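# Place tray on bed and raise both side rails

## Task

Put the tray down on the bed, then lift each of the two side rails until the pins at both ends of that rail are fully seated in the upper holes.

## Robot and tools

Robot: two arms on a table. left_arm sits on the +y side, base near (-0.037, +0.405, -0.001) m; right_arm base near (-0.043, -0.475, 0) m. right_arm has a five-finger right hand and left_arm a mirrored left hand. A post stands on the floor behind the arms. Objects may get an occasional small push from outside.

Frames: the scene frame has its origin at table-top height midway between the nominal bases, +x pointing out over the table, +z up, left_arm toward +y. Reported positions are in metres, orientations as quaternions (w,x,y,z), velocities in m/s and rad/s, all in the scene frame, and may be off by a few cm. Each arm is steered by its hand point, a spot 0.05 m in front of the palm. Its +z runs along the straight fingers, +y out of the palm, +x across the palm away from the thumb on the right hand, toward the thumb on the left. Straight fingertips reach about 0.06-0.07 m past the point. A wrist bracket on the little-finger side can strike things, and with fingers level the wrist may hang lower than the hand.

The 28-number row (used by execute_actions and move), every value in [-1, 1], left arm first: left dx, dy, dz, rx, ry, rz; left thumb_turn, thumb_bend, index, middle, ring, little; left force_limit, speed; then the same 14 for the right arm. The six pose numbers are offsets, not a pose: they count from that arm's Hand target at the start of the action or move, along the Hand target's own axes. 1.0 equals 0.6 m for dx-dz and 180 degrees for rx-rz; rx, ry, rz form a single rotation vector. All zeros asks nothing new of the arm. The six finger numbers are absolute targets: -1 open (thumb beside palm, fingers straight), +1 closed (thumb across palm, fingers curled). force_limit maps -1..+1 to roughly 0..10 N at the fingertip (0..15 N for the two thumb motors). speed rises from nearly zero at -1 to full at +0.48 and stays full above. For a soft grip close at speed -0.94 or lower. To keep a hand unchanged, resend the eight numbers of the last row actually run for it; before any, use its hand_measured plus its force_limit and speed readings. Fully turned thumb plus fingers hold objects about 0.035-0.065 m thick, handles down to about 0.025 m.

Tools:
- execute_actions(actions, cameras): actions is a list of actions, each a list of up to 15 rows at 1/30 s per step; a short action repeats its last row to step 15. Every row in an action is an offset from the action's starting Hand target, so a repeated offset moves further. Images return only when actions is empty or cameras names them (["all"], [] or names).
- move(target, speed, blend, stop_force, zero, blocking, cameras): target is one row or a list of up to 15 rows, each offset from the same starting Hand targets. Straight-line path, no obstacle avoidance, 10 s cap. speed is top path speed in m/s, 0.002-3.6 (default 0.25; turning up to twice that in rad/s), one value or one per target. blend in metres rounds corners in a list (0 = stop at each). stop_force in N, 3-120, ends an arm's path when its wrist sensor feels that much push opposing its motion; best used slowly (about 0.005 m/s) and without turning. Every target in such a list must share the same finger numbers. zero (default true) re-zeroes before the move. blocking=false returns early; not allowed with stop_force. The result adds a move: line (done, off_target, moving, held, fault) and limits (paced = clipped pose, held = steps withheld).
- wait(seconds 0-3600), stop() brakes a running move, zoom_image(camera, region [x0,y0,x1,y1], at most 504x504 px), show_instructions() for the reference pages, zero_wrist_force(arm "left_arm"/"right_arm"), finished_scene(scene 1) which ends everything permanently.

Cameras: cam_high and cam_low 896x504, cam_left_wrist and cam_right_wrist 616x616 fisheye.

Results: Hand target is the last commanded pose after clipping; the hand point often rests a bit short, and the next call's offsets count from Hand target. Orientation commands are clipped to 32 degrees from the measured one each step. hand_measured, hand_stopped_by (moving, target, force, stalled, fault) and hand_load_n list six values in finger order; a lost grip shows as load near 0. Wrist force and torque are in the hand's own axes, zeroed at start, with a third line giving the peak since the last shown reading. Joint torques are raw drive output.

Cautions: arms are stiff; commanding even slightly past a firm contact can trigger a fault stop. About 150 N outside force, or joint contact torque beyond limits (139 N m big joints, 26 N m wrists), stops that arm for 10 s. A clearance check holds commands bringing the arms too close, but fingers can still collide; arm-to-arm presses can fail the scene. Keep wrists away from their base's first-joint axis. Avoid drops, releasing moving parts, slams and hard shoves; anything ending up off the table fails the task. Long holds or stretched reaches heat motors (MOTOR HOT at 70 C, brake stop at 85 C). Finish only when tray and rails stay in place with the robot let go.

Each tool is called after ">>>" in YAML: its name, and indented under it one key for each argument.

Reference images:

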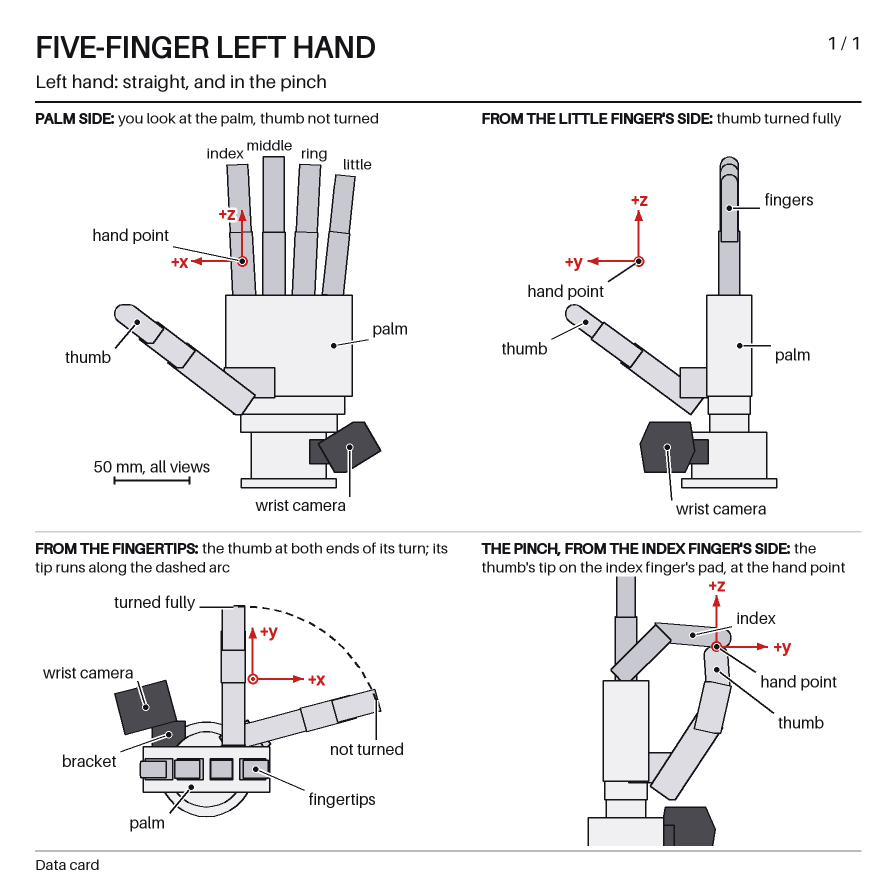

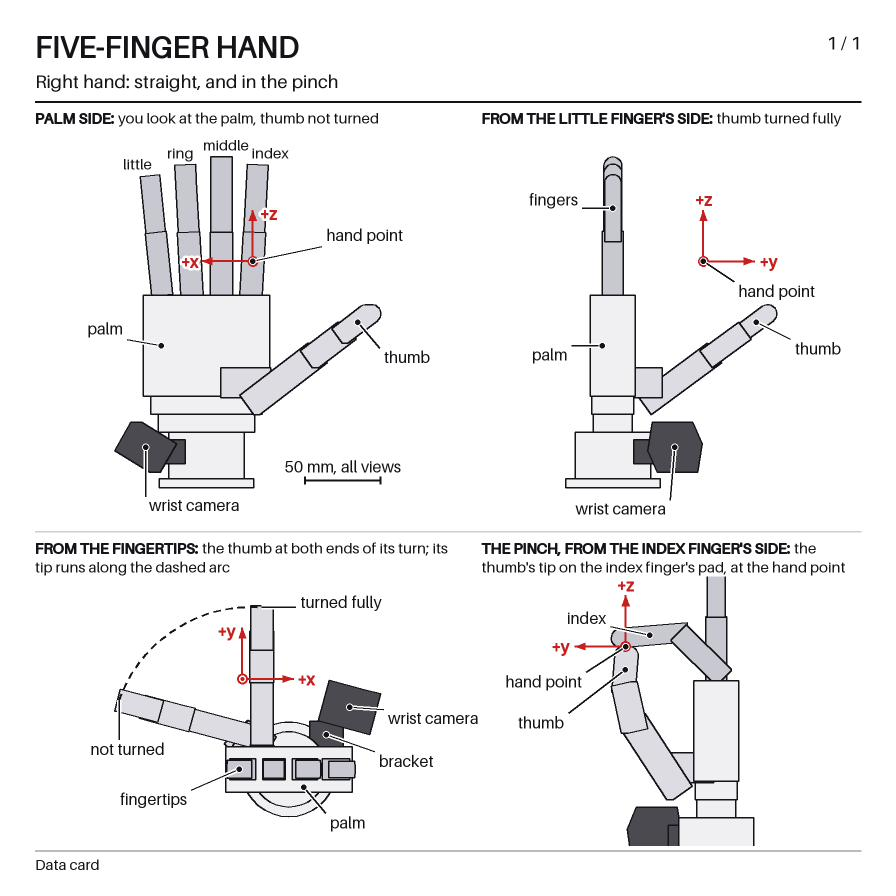

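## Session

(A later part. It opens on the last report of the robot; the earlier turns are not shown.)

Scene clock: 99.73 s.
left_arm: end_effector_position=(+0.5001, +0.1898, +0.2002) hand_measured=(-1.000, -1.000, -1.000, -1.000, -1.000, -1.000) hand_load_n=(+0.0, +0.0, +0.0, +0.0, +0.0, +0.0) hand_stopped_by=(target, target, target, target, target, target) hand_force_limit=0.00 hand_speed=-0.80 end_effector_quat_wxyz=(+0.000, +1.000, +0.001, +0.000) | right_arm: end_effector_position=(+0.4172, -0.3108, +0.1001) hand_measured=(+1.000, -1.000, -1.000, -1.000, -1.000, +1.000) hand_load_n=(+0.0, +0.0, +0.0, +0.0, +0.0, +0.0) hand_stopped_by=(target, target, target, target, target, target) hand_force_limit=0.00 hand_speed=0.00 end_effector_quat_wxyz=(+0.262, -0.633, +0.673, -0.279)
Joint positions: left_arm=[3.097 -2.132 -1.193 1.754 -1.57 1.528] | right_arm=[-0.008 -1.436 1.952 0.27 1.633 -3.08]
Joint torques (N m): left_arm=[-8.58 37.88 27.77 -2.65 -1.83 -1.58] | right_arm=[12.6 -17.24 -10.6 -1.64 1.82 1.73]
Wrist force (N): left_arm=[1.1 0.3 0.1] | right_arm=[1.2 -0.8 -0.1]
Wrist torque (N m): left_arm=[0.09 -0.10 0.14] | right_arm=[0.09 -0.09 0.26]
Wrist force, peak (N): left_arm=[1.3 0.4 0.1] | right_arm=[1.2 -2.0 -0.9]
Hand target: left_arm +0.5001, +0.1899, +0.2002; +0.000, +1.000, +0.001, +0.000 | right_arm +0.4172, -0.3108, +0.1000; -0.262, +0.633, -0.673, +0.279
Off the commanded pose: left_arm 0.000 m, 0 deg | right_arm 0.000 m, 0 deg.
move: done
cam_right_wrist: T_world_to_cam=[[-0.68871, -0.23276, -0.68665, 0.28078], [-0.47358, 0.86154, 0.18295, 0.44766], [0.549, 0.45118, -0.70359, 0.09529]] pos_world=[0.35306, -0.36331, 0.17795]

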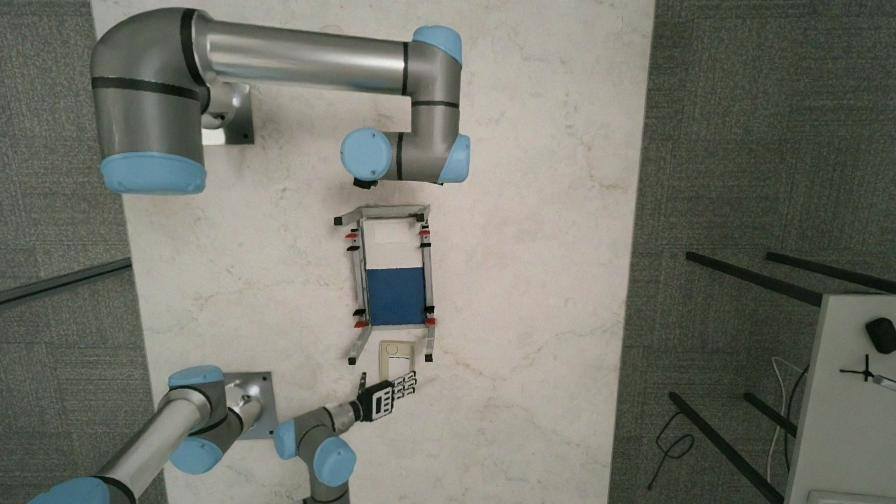

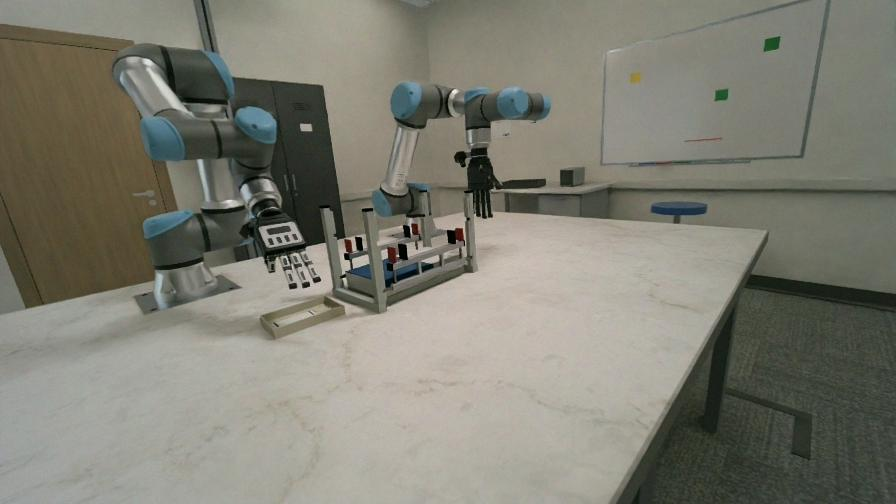

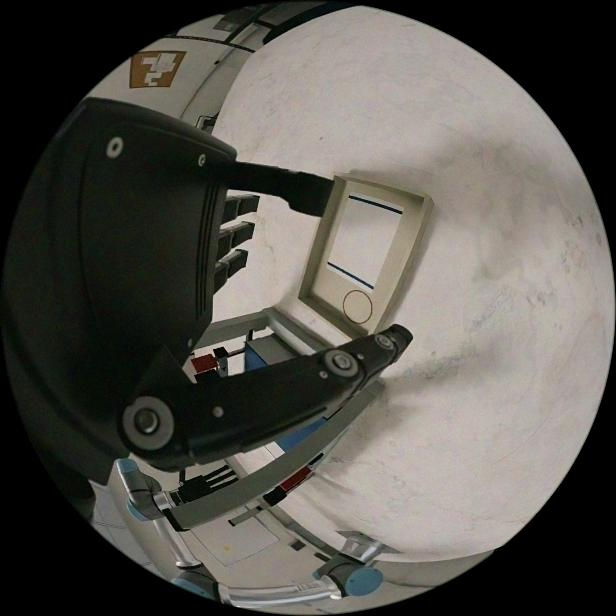

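>>> move:
  target: [0,0,0,0,0,0,-1,-1,-1,-1,-1,-1,0,-0.8,0,0.0648,0.0648,0,0,0,1,-1,-1,-1,-1,1,0,0]
  cameras: ["cam_high","cam_low","cam_right_wrist"]
  speed: 0.15

>>> zoom_image:
  camera: "cam_right_wrist"
  region: [200, 100, 500, 400]

>>> zoom_image:
  camera: "cam_low"
  region: [220, 180, 400, 350]

>>> zoom_image:
  camera: "cam_high"
  region: [330, 320, 450, 440]

Scene clock: 103.90 s.
left_arm: end_effector_position=(+0.5001, +0.1898, +0.2002) hand_measured=(-1.000, -1.000, -1.000, -1.000, -1.000, -1.000) hand_load_n=(+0.0, +0.0, +0.0, +0.0, +0.0, +0.0) hand_stopped_by=(target, target, target, target, target, target) hand_force_limit=0.00 hand_speed=-0.80 end_effector_quat_wxyz=(+0.000, +1.000, +0.001, +0.000) | right_arm: end_effector_position=(+0.4173, -0.3109, +0.0451) hand_measured=(+1.000, -1.000, -1.000, -1.000, -1.000, +1.000) hand_load_n=(+0.0, +0.0, +0.0, +0.0, +0.0, +0.0) hand_stopped_by=(target, target, target, target, target, target) hand_force_limit=0.00 hand_speed=0.00 end_effector_quat_wxyz=(+0.262, -0.633, +0.673, -0.279)
Joint positions: left_arm=[3.097 -2.132 -1.193 1.754 -1.57 1.528] | right_arm=[-0.009 -1.357 2.025 0.119 1.633 -3.08]
Joint torques (N m): left_arm=[-8.97 38.54 27.29 -3.18 -1.72 -1.41] | right_arm=[4.93 -18.79 -8.24 -1.88 -1.11 1.56]
Wrist force (N): left_arm=[1.1 0.3 0.0] | right_arm=[1.0 -1.0 -0.1]
Wrist torque (N m): left_arm=[0.11 -0.10 0.14] | right_arm=[0.05 -0.06 0.26]
Wrist force, peak (N): left_arm=[1.4 0.3 0.2] | right_arm=[1.2 -1.3 -0.6]
Hand target: left_arm +0.5001, +0.1899, +0.2002; +0.000, +1.000, +0.001, +0.000 | right_arm +0.4172, -0.3108, +0.0450; -0.262, +0.633, -0.673, +0.279
Off the commanded pose: left_arm 0.000 m, 0 deg | right_arm 0.000 m, 0 deg.
move: done
cam_right_wrist: T_world_to_cam=[[-0.68871, -0.23267, -0.68669, 0.2431], [-0.4735, 0.86158, 0.18296, 0.45784], [0.54907, 0.45116, -0.70355, 0.05654]] pos_world=[0.35316, -0.36341, 0.12295]

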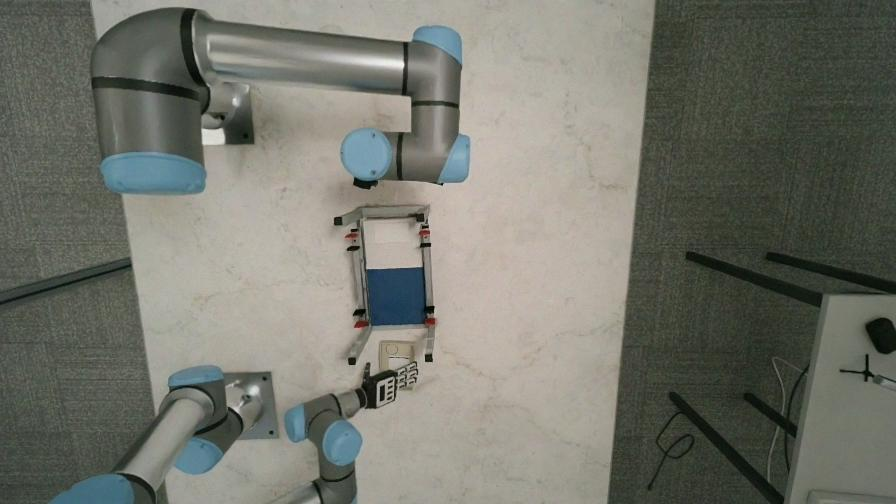

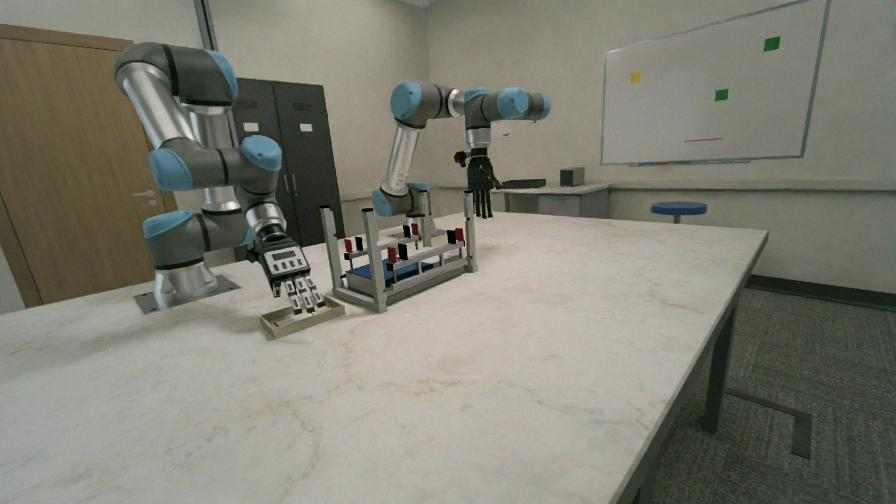

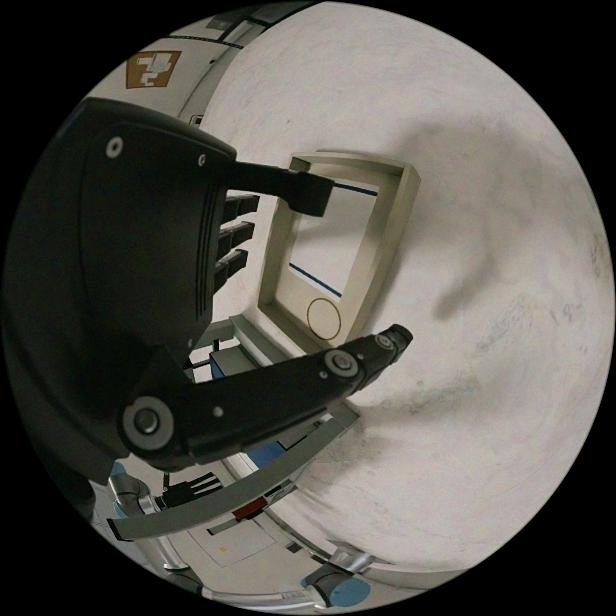

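Scaled by 1.680 from the camera's image (finer frame: 880x880).

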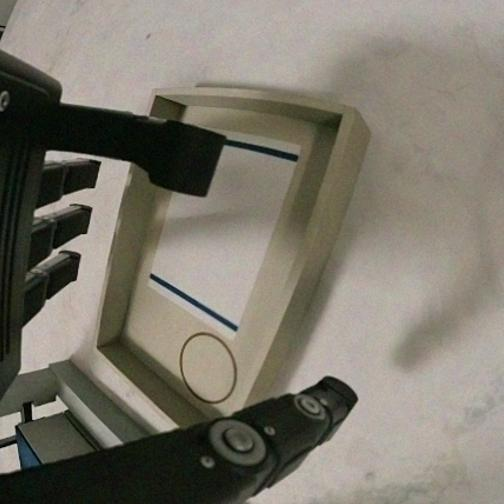

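Scaled by 2.800.

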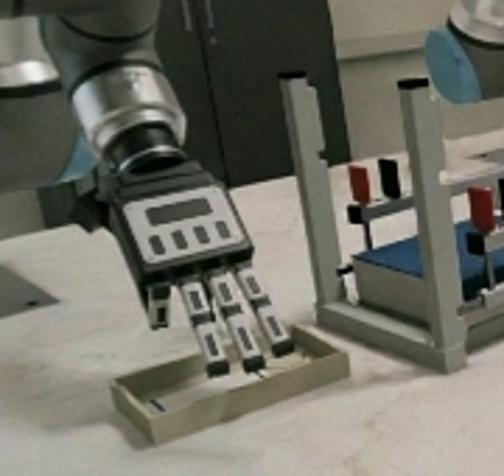

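Scaled by 4.200.

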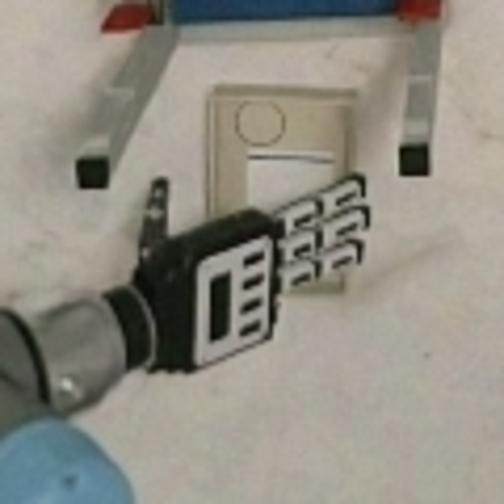

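>>> move:
  target:
    - [0,0,0,0,0,0,-1,-1,-1,-1,-1,-1,0,-0.8,0,-0.0071,0.0071,0,0,0,1,-1,-1,-1,-1,1,0,0]
    - [0,0,0,0,0,0,-1,-1,-1,-1,-1,-1,0,-0.8,0,0.0271,0.0413,0,0,0,1,-1,-1,-1,-1,1,0,0]
  cameras: ["cam_high","cam_low","cam_right_wrist"]
  speed: 0.03
  stop_force: 8

>>> zoom_image:
  camera: "cam_right_wrist"
  region: [200, 100, 500, 400]

>>> zoom_image:
  camera: "cam_low"
  region: [220, 200, 380, 360]

>>> zoom_image:
  camera: "cam_high"
  region: [330, 320, 450, 440]

Scene clock: 117.30 s.
left_arm: end_effector_position=(+0.5001, +0.1899, +0.2002) hand_measured=(-1.000, -1.000, -1.000, -1.000, -1.000, -1.000) hand_load_n=(+0.0, +0.0, +0.0, +0.0, +0.0, +0.0) hand_stopped_by=(target, target, target, target, target, target) hand_force_limit=0.00 hand_speed=-0.80 end_effector_quat_wxyz=(+0.000, +1.000, +0.001, +0.000) | right_arm: end_effector_position=(+0.4233, -0.3112, +0.0189) hand_measured=(+1.000, -1.000, -1.000, -1.000, -1.000, +1.000) hand_load_n=(+0.0, +0.0, +0.0, +0.0, +0.0, +0.0) hand_stopped_by=(target, target, target, target, target, target) hand_force_limit=0.00 hand_speed=0.00 end_effector_quat_wxyz=(+0.262, -0.633, +0.673, -0.279)
Joint positions: left_arm=[3.097 -2.132 -1.193 1.754 -1.57 1.528] | right_arm=[-0.01 -1.3 2.037 0.05 1.632 -3.081]
Joint torques (N m): left_arm=[-8.37 38.15 26.67 -3.76 -1.66 -1.46] | right_arm=[-8.52 -34.42 -21.48 2.75 -0.7 -0.82]
Wrist force (N): left_arm=[1.1 0.4 0.2] | right_arm=[1.0 -0.9 0.0]
Wrist torque (N m): left_arm=[0.11 -0.10 0.14] | right_arm=[0.07 -0.05 0.40]
Wrist force, peak (N): left_arm=[1.4 0.3 0.2] | right_arm=[0.9 -14.7 -4.5]
Hand target: left_arm +0.5001, +0.1899, +0.2002; +0.000, +1.000, +0.001, +0.000 | right_arm +0.4233, -0.3112, +0.0189; -0.262, +0.633, -0.673, +0.279 (not the last commanded pose)
Off the commanded pose: left_arm 0.000 m, 0 deg | right_arm 0.003 m, 0 deg.
move: contact (right_arm); path passed 1 of 2 targets
cam_right_wrist: T_world_to_cam=[[-0.68868, -0.23282, -0.68667, 0.22903], [-0.47362, 0.86153, 0.1829, 0.46578], [0.549, 0.45118, -0.70359, 0.03492]] pos_world=[0.35916, -0.36371, 0.09665]

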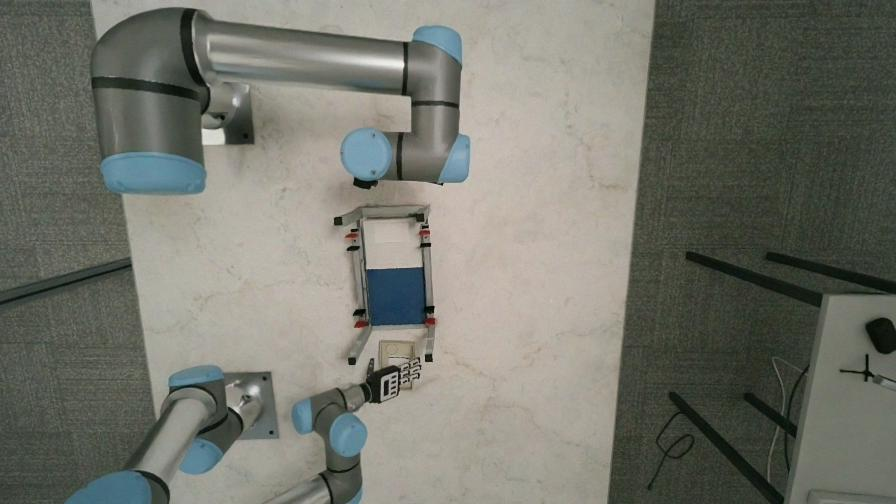

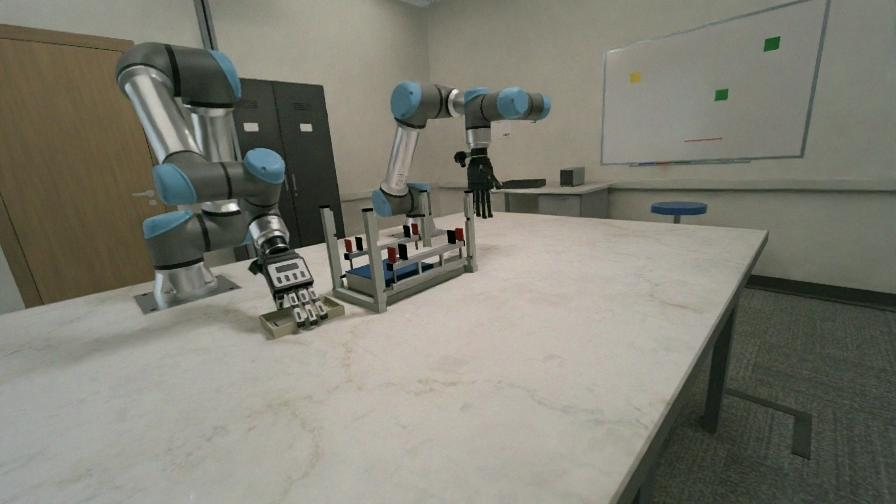

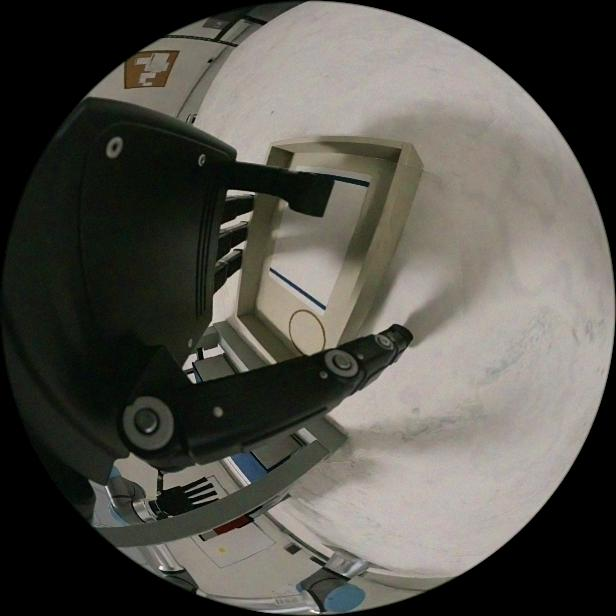

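Scaled by 1.680 from the camera's image (finer frame: 880x880).

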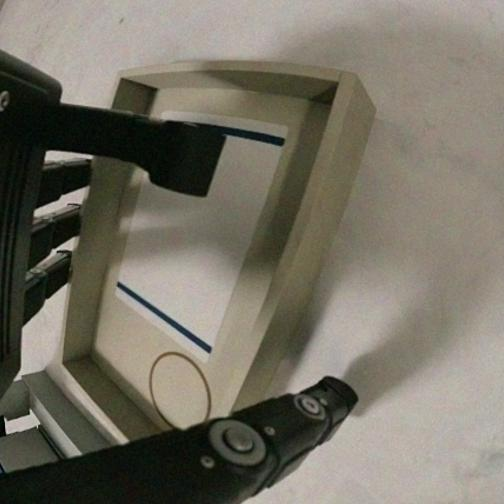

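Scaled by 3.150.

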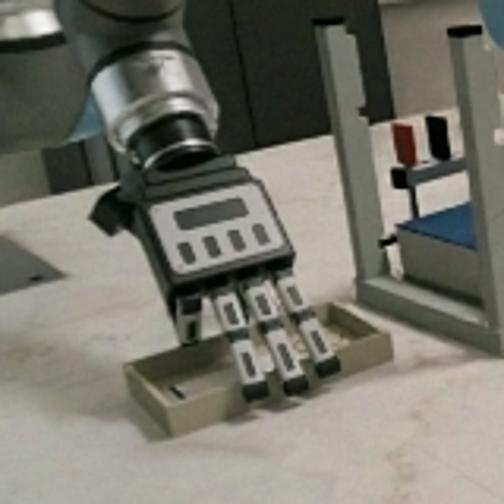

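Scaled by 4.200.

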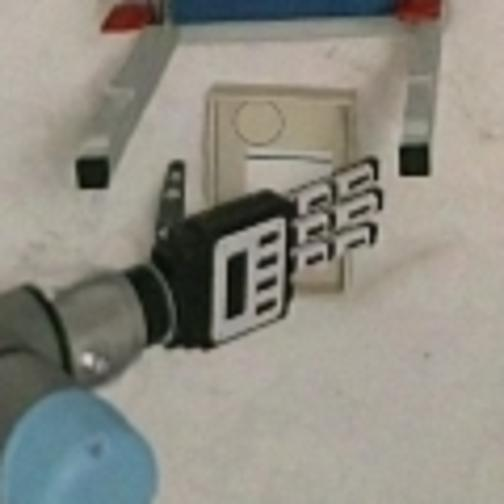

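>>> move:
  target:
    - [0,0,0,0,0,0,-1,-1,-1,-1,-1,-1,0,-0.8,0,-0.0141,-0.0141,0,0,0,1,-1,-1,-1,-1,-1,0,0]
    - [0,0,0,0,0,0,-1,-1,-1,-1,-1,-1,0,-0.8,0,-0.0336,0.0053,0,0,0,1,-1,-1,-1,-1,-1,0,0]
  cameras: ["cam_high","cam_low","cam_right_wrist"]
  speed: 0.05

>>> zoom_image:
  camera: "cam_right_wrist"
  region: [200, 100, 500, 400]

>>> zoom_image:
  camera: "cam_low"
  region: [220, 200, 380, 360]

>>> zoom_image:
  camera: "cam_high"
  region: [330, 320, 450, 440]

Scene clock: 145.00 s.
left_arm: end_effector_position=(+0.5001, +0.1899, +0.2002) hand_measured=(-1.000, -1.000, -1.000, -1.000, -1.000, -1.000) hand_load_n=(+0.0, +0.0, +0.0, +0.0, +0.0, +0.0) hand_stopped_by=(target, target, target, target, target, target) hand_force_limit=0.00 hand_speed=-0.80 end_effector_quat_wxyz=(+0.000, +1.000, +0.001, +0.000) | right_arm: end_effector_position=(+0.4396, -0.3122, +0.0309) hand_measured=(+1.000, -1.000, -1.000, -1.000, -1.000, -1.000) hand_load_n=(+0.0, +0.0, +0.0, +0.0, +0.0, +0.0) hand_stopped_by=(target, target, target, target, target, target) hand_force_limit=0.00 hand_speed=0.00 end_effector_quat_wxyz=(+0.262, -0.633, +0.673, -0.279)
Joint positions: left_arm=[3.097 -2.132 -1.193 1.754 -1.57 1.528] | right_arm=[-0.014 -1.29 1.982 0.095 1.629 -3.084]
Joint torques (N m): left_arm=[-8.79 38.59 26.21 -3.54 -1.45 -1.42] | right_arm=[-13.37 -20.71 -21.67 2.76 -1.31 -1.58]
Wrist force (N): left_arm=[1.1 0.0 0.2] | right_arm=[1.3 -1.4 -0.2]
Wrist torque (N m): left_arm=[0.05 -0.09 0.15] | right_arm=[-0.06 -0.10 0.40]
Wrist force, peak (N): left_arm=[1.3 0.4 0.3] | right_arm=[1.0 -1.9 -0.1]
Hand target: left_arm +0.5001, +0.1899, +0.2002; +0.000, +1.000, +0.001, +0.000 | right_arm +0.4397, -0.3122, +0.0309; -0.262, +0.633, -0.673, +0.279
Off the commanded pose: left_arm 0.000 m, 0 deg | right_arm 0.000 m, 0 deg.
move: done
cam_right_wrist: T_world_to_cam=[[-0.68864, -0.23279, -0.68672, 0.24827], [-0.4736, 0.86155, 0.18287, 0.47217], [0.54907, 0.45116, -0.70355, 0.03483]] pos_world=[0.37546, -0.36471, 0.10865]

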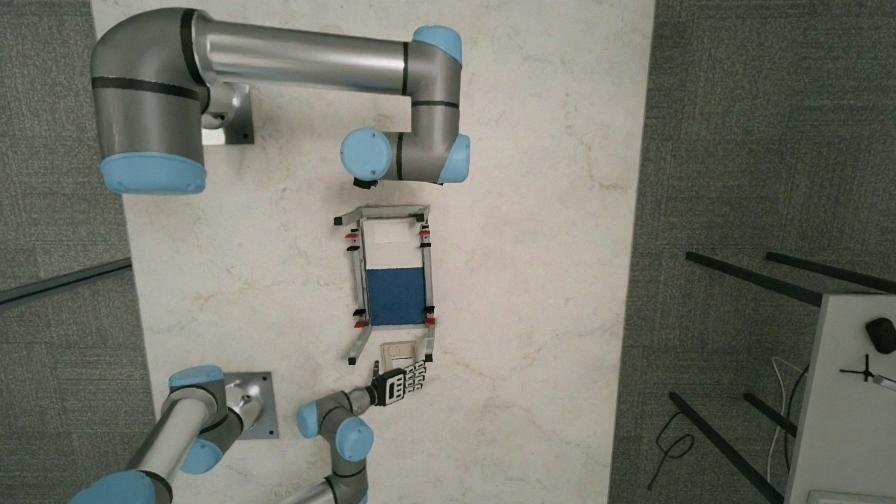

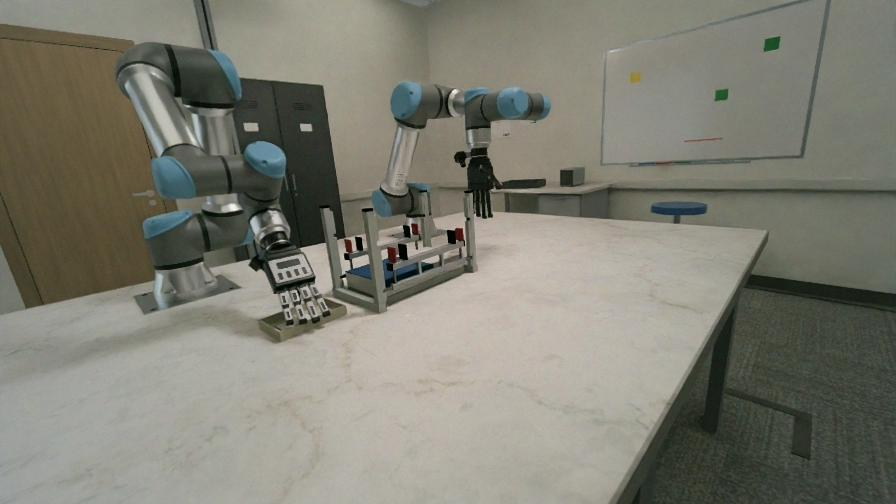

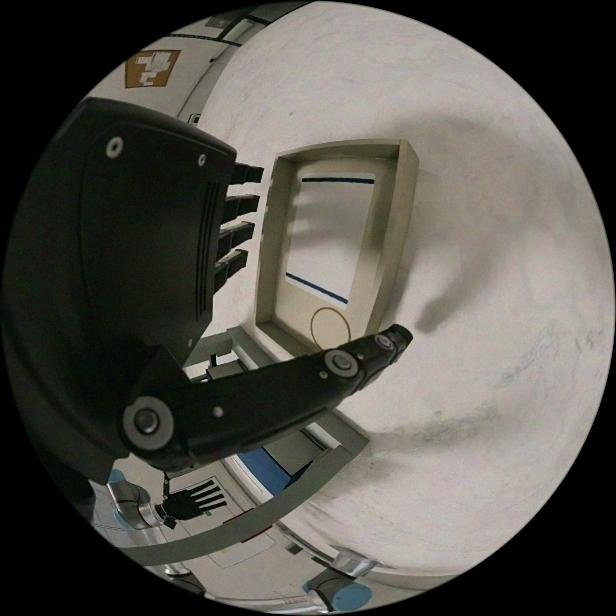

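Scaled by 1.680 from the camera's image (finer frame: 880x880).

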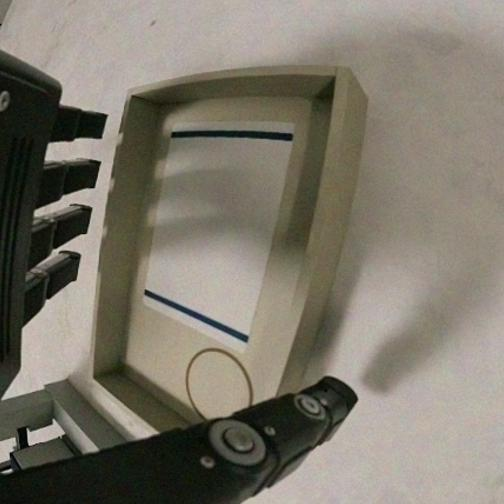

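Scaled by 3.150.

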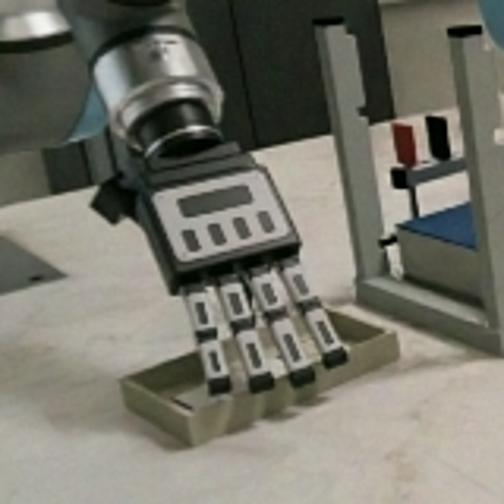

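Scaled by 4.200.

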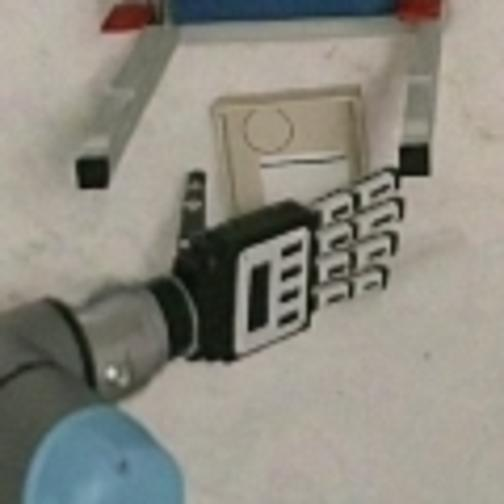

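>>> move:
  target: [0,0,0,0,0,0,-1,-1,-1,-1,-1,-1,0,-0.8,-0.0087,-0.006,0.013,0,-0.0314,-0.0314,1,-1,-1,-1,-1,-1,0,0]
  cameras: ["cam_high","cam_low","cam_right_wrist"]
  speed: 0.04

>>> zoom_image:
  camera: "cam_right_wrist"
  region: [200, 100, 500, 400]

>>> zoom_image:
  camera: "cam_low"
  region: [220, 200, 380, 360]

>>> zoom_image:
  camera: "cam_high"
  region: [330, 320, 450, 440]

Scene clock: 153.03 s.
left_arm: end_effector_position=(+0.5001, +0.1899, +0.2002) hand_measured=(-1.000, -1.000, -1.000, -1.000, -1.000, -1.000) hand_load_n=(+0.0, +0.0, +0.0, +0.0, +0.0, +0.0) hand_stopped_by=(target, target, target, target, target, target) hand_force_limit=0.00 hand_speed=-0.80 end_effector_quat_wxyz=(+0.000, +1.000, +0.001, +0.000) | right_arm: end_effector_position=(+0.4481, -0.3075, +0.0279) hand_measured=(+1.000, -1.000, -1.000, -1.000, -1.000, -1.000) hand_load_n=(+0.0, +0.0, -0.5, +0.0, +0.0, +0.0) hand_stopped_by=(target, target, target, target, target, target) hand_force_limit=0.00 hand_speed=0.00 end_effector_quat_wxyz=(-0.281, +0.678, -0.627, +0.260)
Joint positions: left_arm=[3.097 -2.132 -1.193 1.754 -1.57 1.528] | right_arm=[-0.054 -1.27 1.964 0.094 1.503 -3.21]
Joint torques (N m): left_arm=[-8.39 38.85 26.24 -3.4 -1.51 -1.52] | right_arm=[-13.83 -21.43 -20.98 2.83 -1.56 -1.56]
Wrist force (N): left_arm=[1.1 0.2 0.1] | right_arm=[1.4 -1.4 0.0]
Wrist torque (N m): left_arm=[0.08 -0.10 0.14] | right_arm=[-0.07 -0.13 0.42]
Wrist force, peak (N): left_arm=[1.5 0.4 0.1] | right_arm=[1.3 -1.7 -0.1]
Hand target: left_arm +0.5001, +0.1899, +0.2002; +0.000, +1.000, +0.001, +0.000 | right_arm +0.4481, -0.3075, +0.0279; -0.281, +0.678, -0.627, +0.260
Off the commanded pose: left_arm 0.000 m, 0 deg | right_arm 0.000 m, 0 deg.
move: done
cam_right_wrist: T_world_to_cam=[[-0.64976, -0.32618, -0.6866, 0.20707], [-0.58857, 0.78748, 0.18289, 0.50148], [0.48103, 0.52295, -0.70366, 0.07858]] pos_world=[0.3919, -0.36846, 0.10575]

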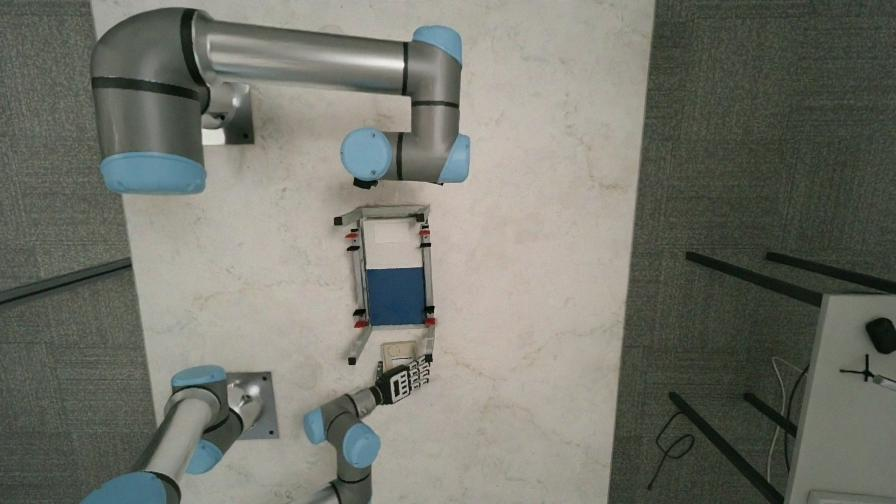

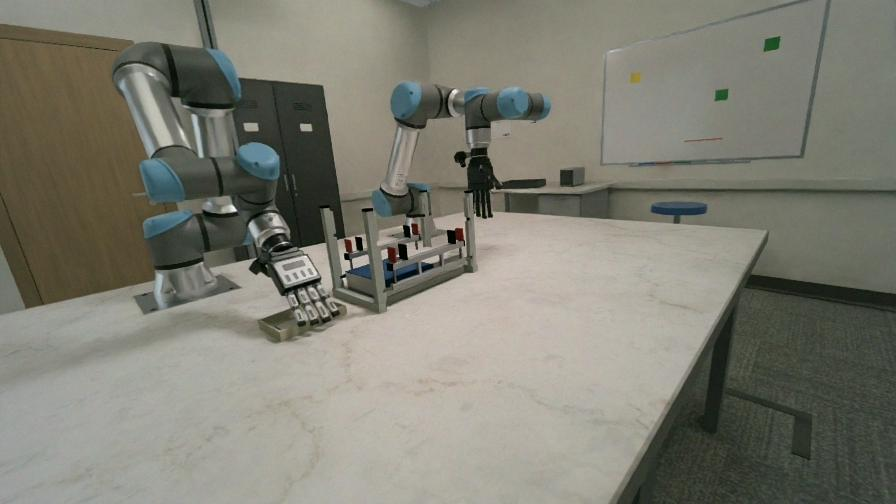

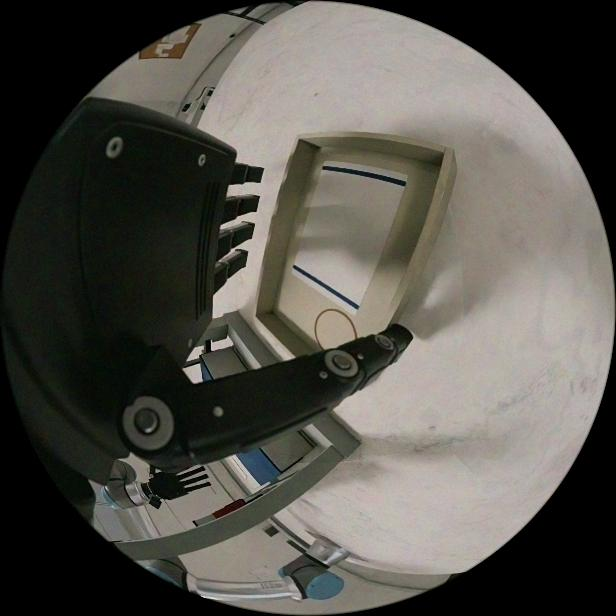

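Scaled by 1.680 from the camera's image (finer frame: 880x880).

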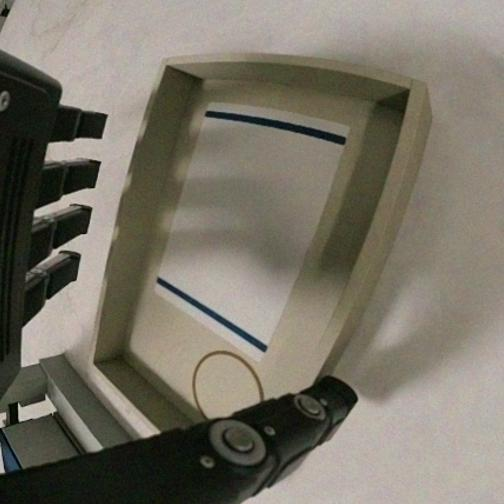

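Scaled by 3.150.

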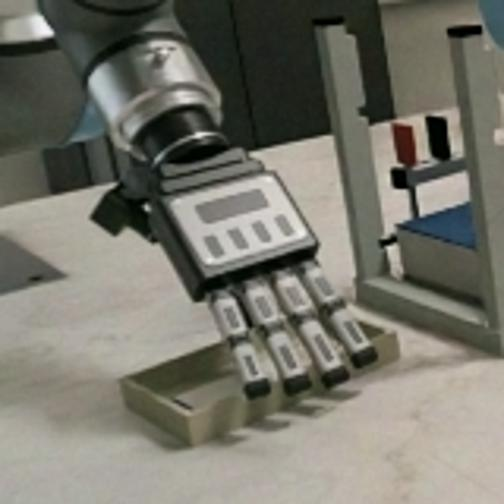

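Scaled by 4.200.

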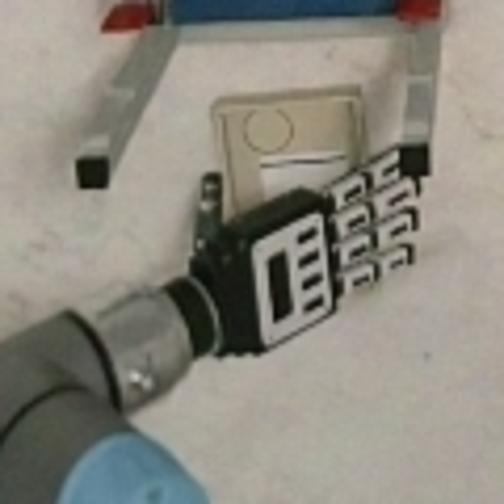

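>>> move:
  target: [0,0,0,0,0,0,-1,-1,-1,-1,-1,-1,0,-0.8,0,0,0,0,0,0,1,-1,-0.4,-0.4,-0.4,-0.4,-0.2,-0.94]
  cameras: ["cam_high","cam_low","cam_right_wrist"]

>>> zoom_image:
  camera: "cam_right_wrist"
  region: [200, 100, 500, 400]

>>> zoom_image:
  camera: "cam_low"
  region: [220, 200, 380, 360]

Scene clock: 156.93 s.
left_arm: end_effector_position=(+0.5001, +0.1899, +0.2002) hand_measured=(-1.000, -1.000, -1.000, -1.000, -1.000, -1.000) hand_load_n=(+0.0, +0.0, +0.0, +0.0, +0.0, +0.0) hand_stopped_by=(target, target, target, target, target, target) hand_force_limit=0.00 hand_speed=-0.80 end_effector_quat_wxyz=(+0.000, +1.000, +0.001, +0.000) | right_arm: end_effector_position=(+0.4481, -0.3075, +0.0279) hand_measured=(+1.000, -1.000, -0.600, -0.600, -0.600, -0.590) hand_load_n=(+3.0, +2.0, +4.5, +4.5, +3.5, +4.0) hand_stopped_by=(target, target, force, force, force, force) hand_force_limit=-0.20 hand_speed=-0.94 end_effector_quat_wxyz=(-0.281, +0.678, -0.627, +0.260)
Joint positions: left_arm=[3.097 -2.132 -1.193 1.754 -1.57 1.528] | right_arm=[-0.054 -1.27 1.964 0.094 1.503 -3.211]
Joint torques (N m): left_arm=[-8.36 38.64 25.96 -3.62 -1.28 -1.34] | right_arm=[-13.31 -21.52 -12.17 2.49 -1.25 -1.29]
Wrist force (N): left_arm=[1.0 0.3 0.3] | right_arm=[1.2 -10.6 -4.7]
Wrist torque (N m): left_arm=[0.08 -0.08 0.14] | right_arm=[0.03 0.05 0.02]
Wrist force, peak (N): left_arm=[1.2 0.4 0.4] | right_arm=[1.1 -11.6 -5.1]
Hand target: left_arm +0.5001, +0.1899, +0.2002; +0.000, +1.000, +0.001, +0.000 | right_arm +0.4481, -0.3075, +0.0279; -0.281, +0.678, -0.627, +0.260
Off the commanded pose: left_arm 0.000 m, 0 deg | right_arm 0.000 m, 0 deg.
move: done
cam_right_wrist: T_world_to_cam=[[-0.64958, -0.32635, -0.68669, 0.20694], [-0.58886, 0.78728, 0.18288, 0.50152], [0.48094, 0.52316, -0.70357, 0.07868]] pos_world=[0.3919, -0.36846, 0.10575]

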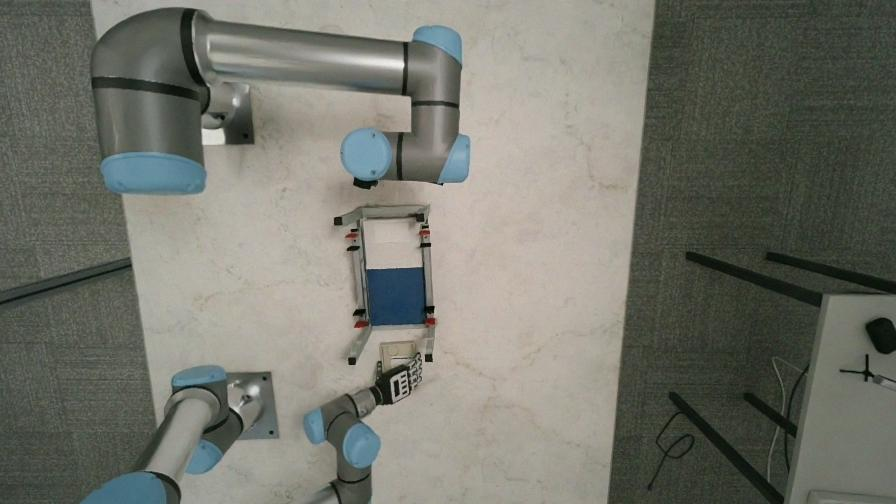

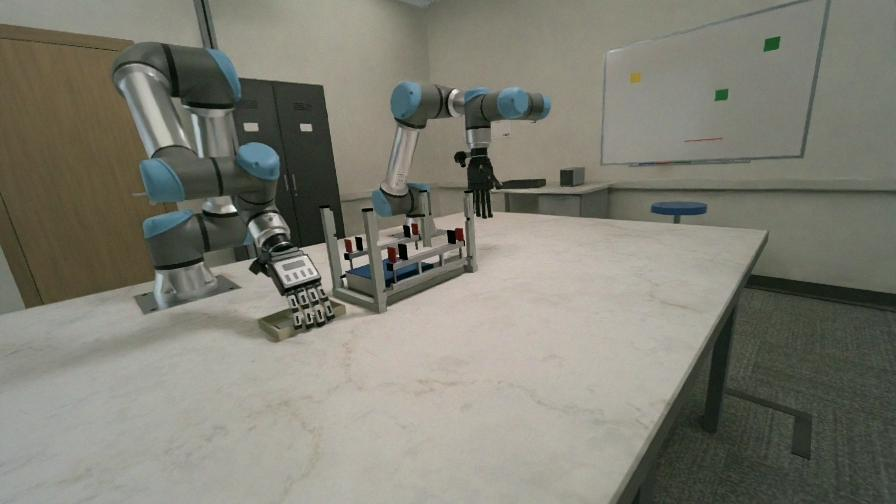

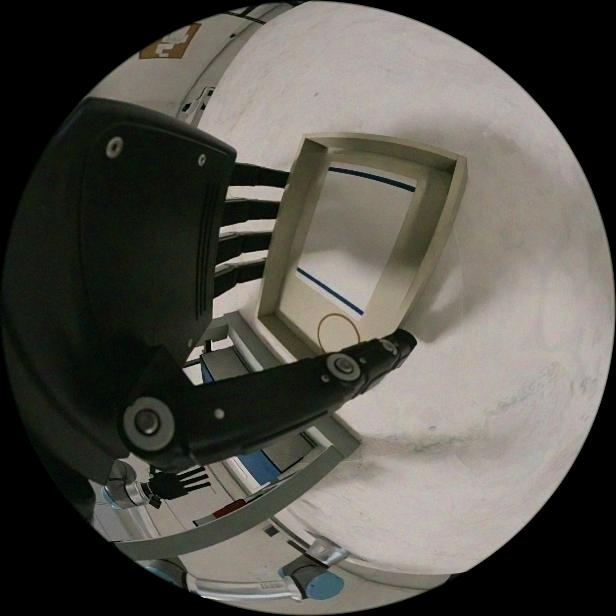

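Scaled by 1.680 from the camera's image (finer frame: 880x880).

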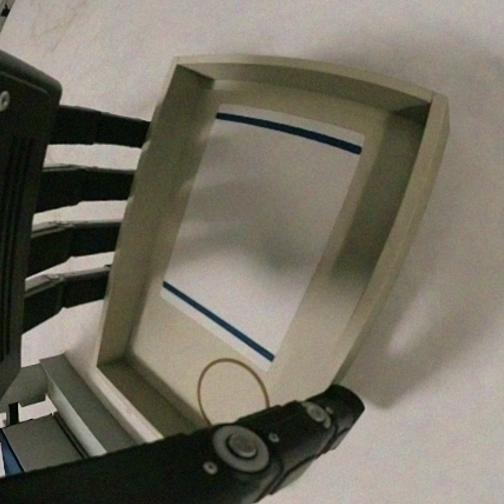

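Scaled by 3.150.

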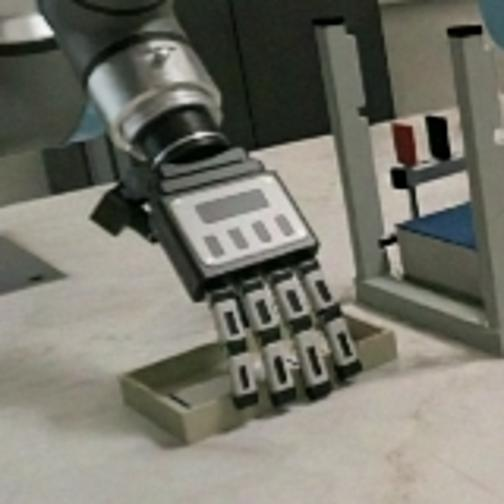

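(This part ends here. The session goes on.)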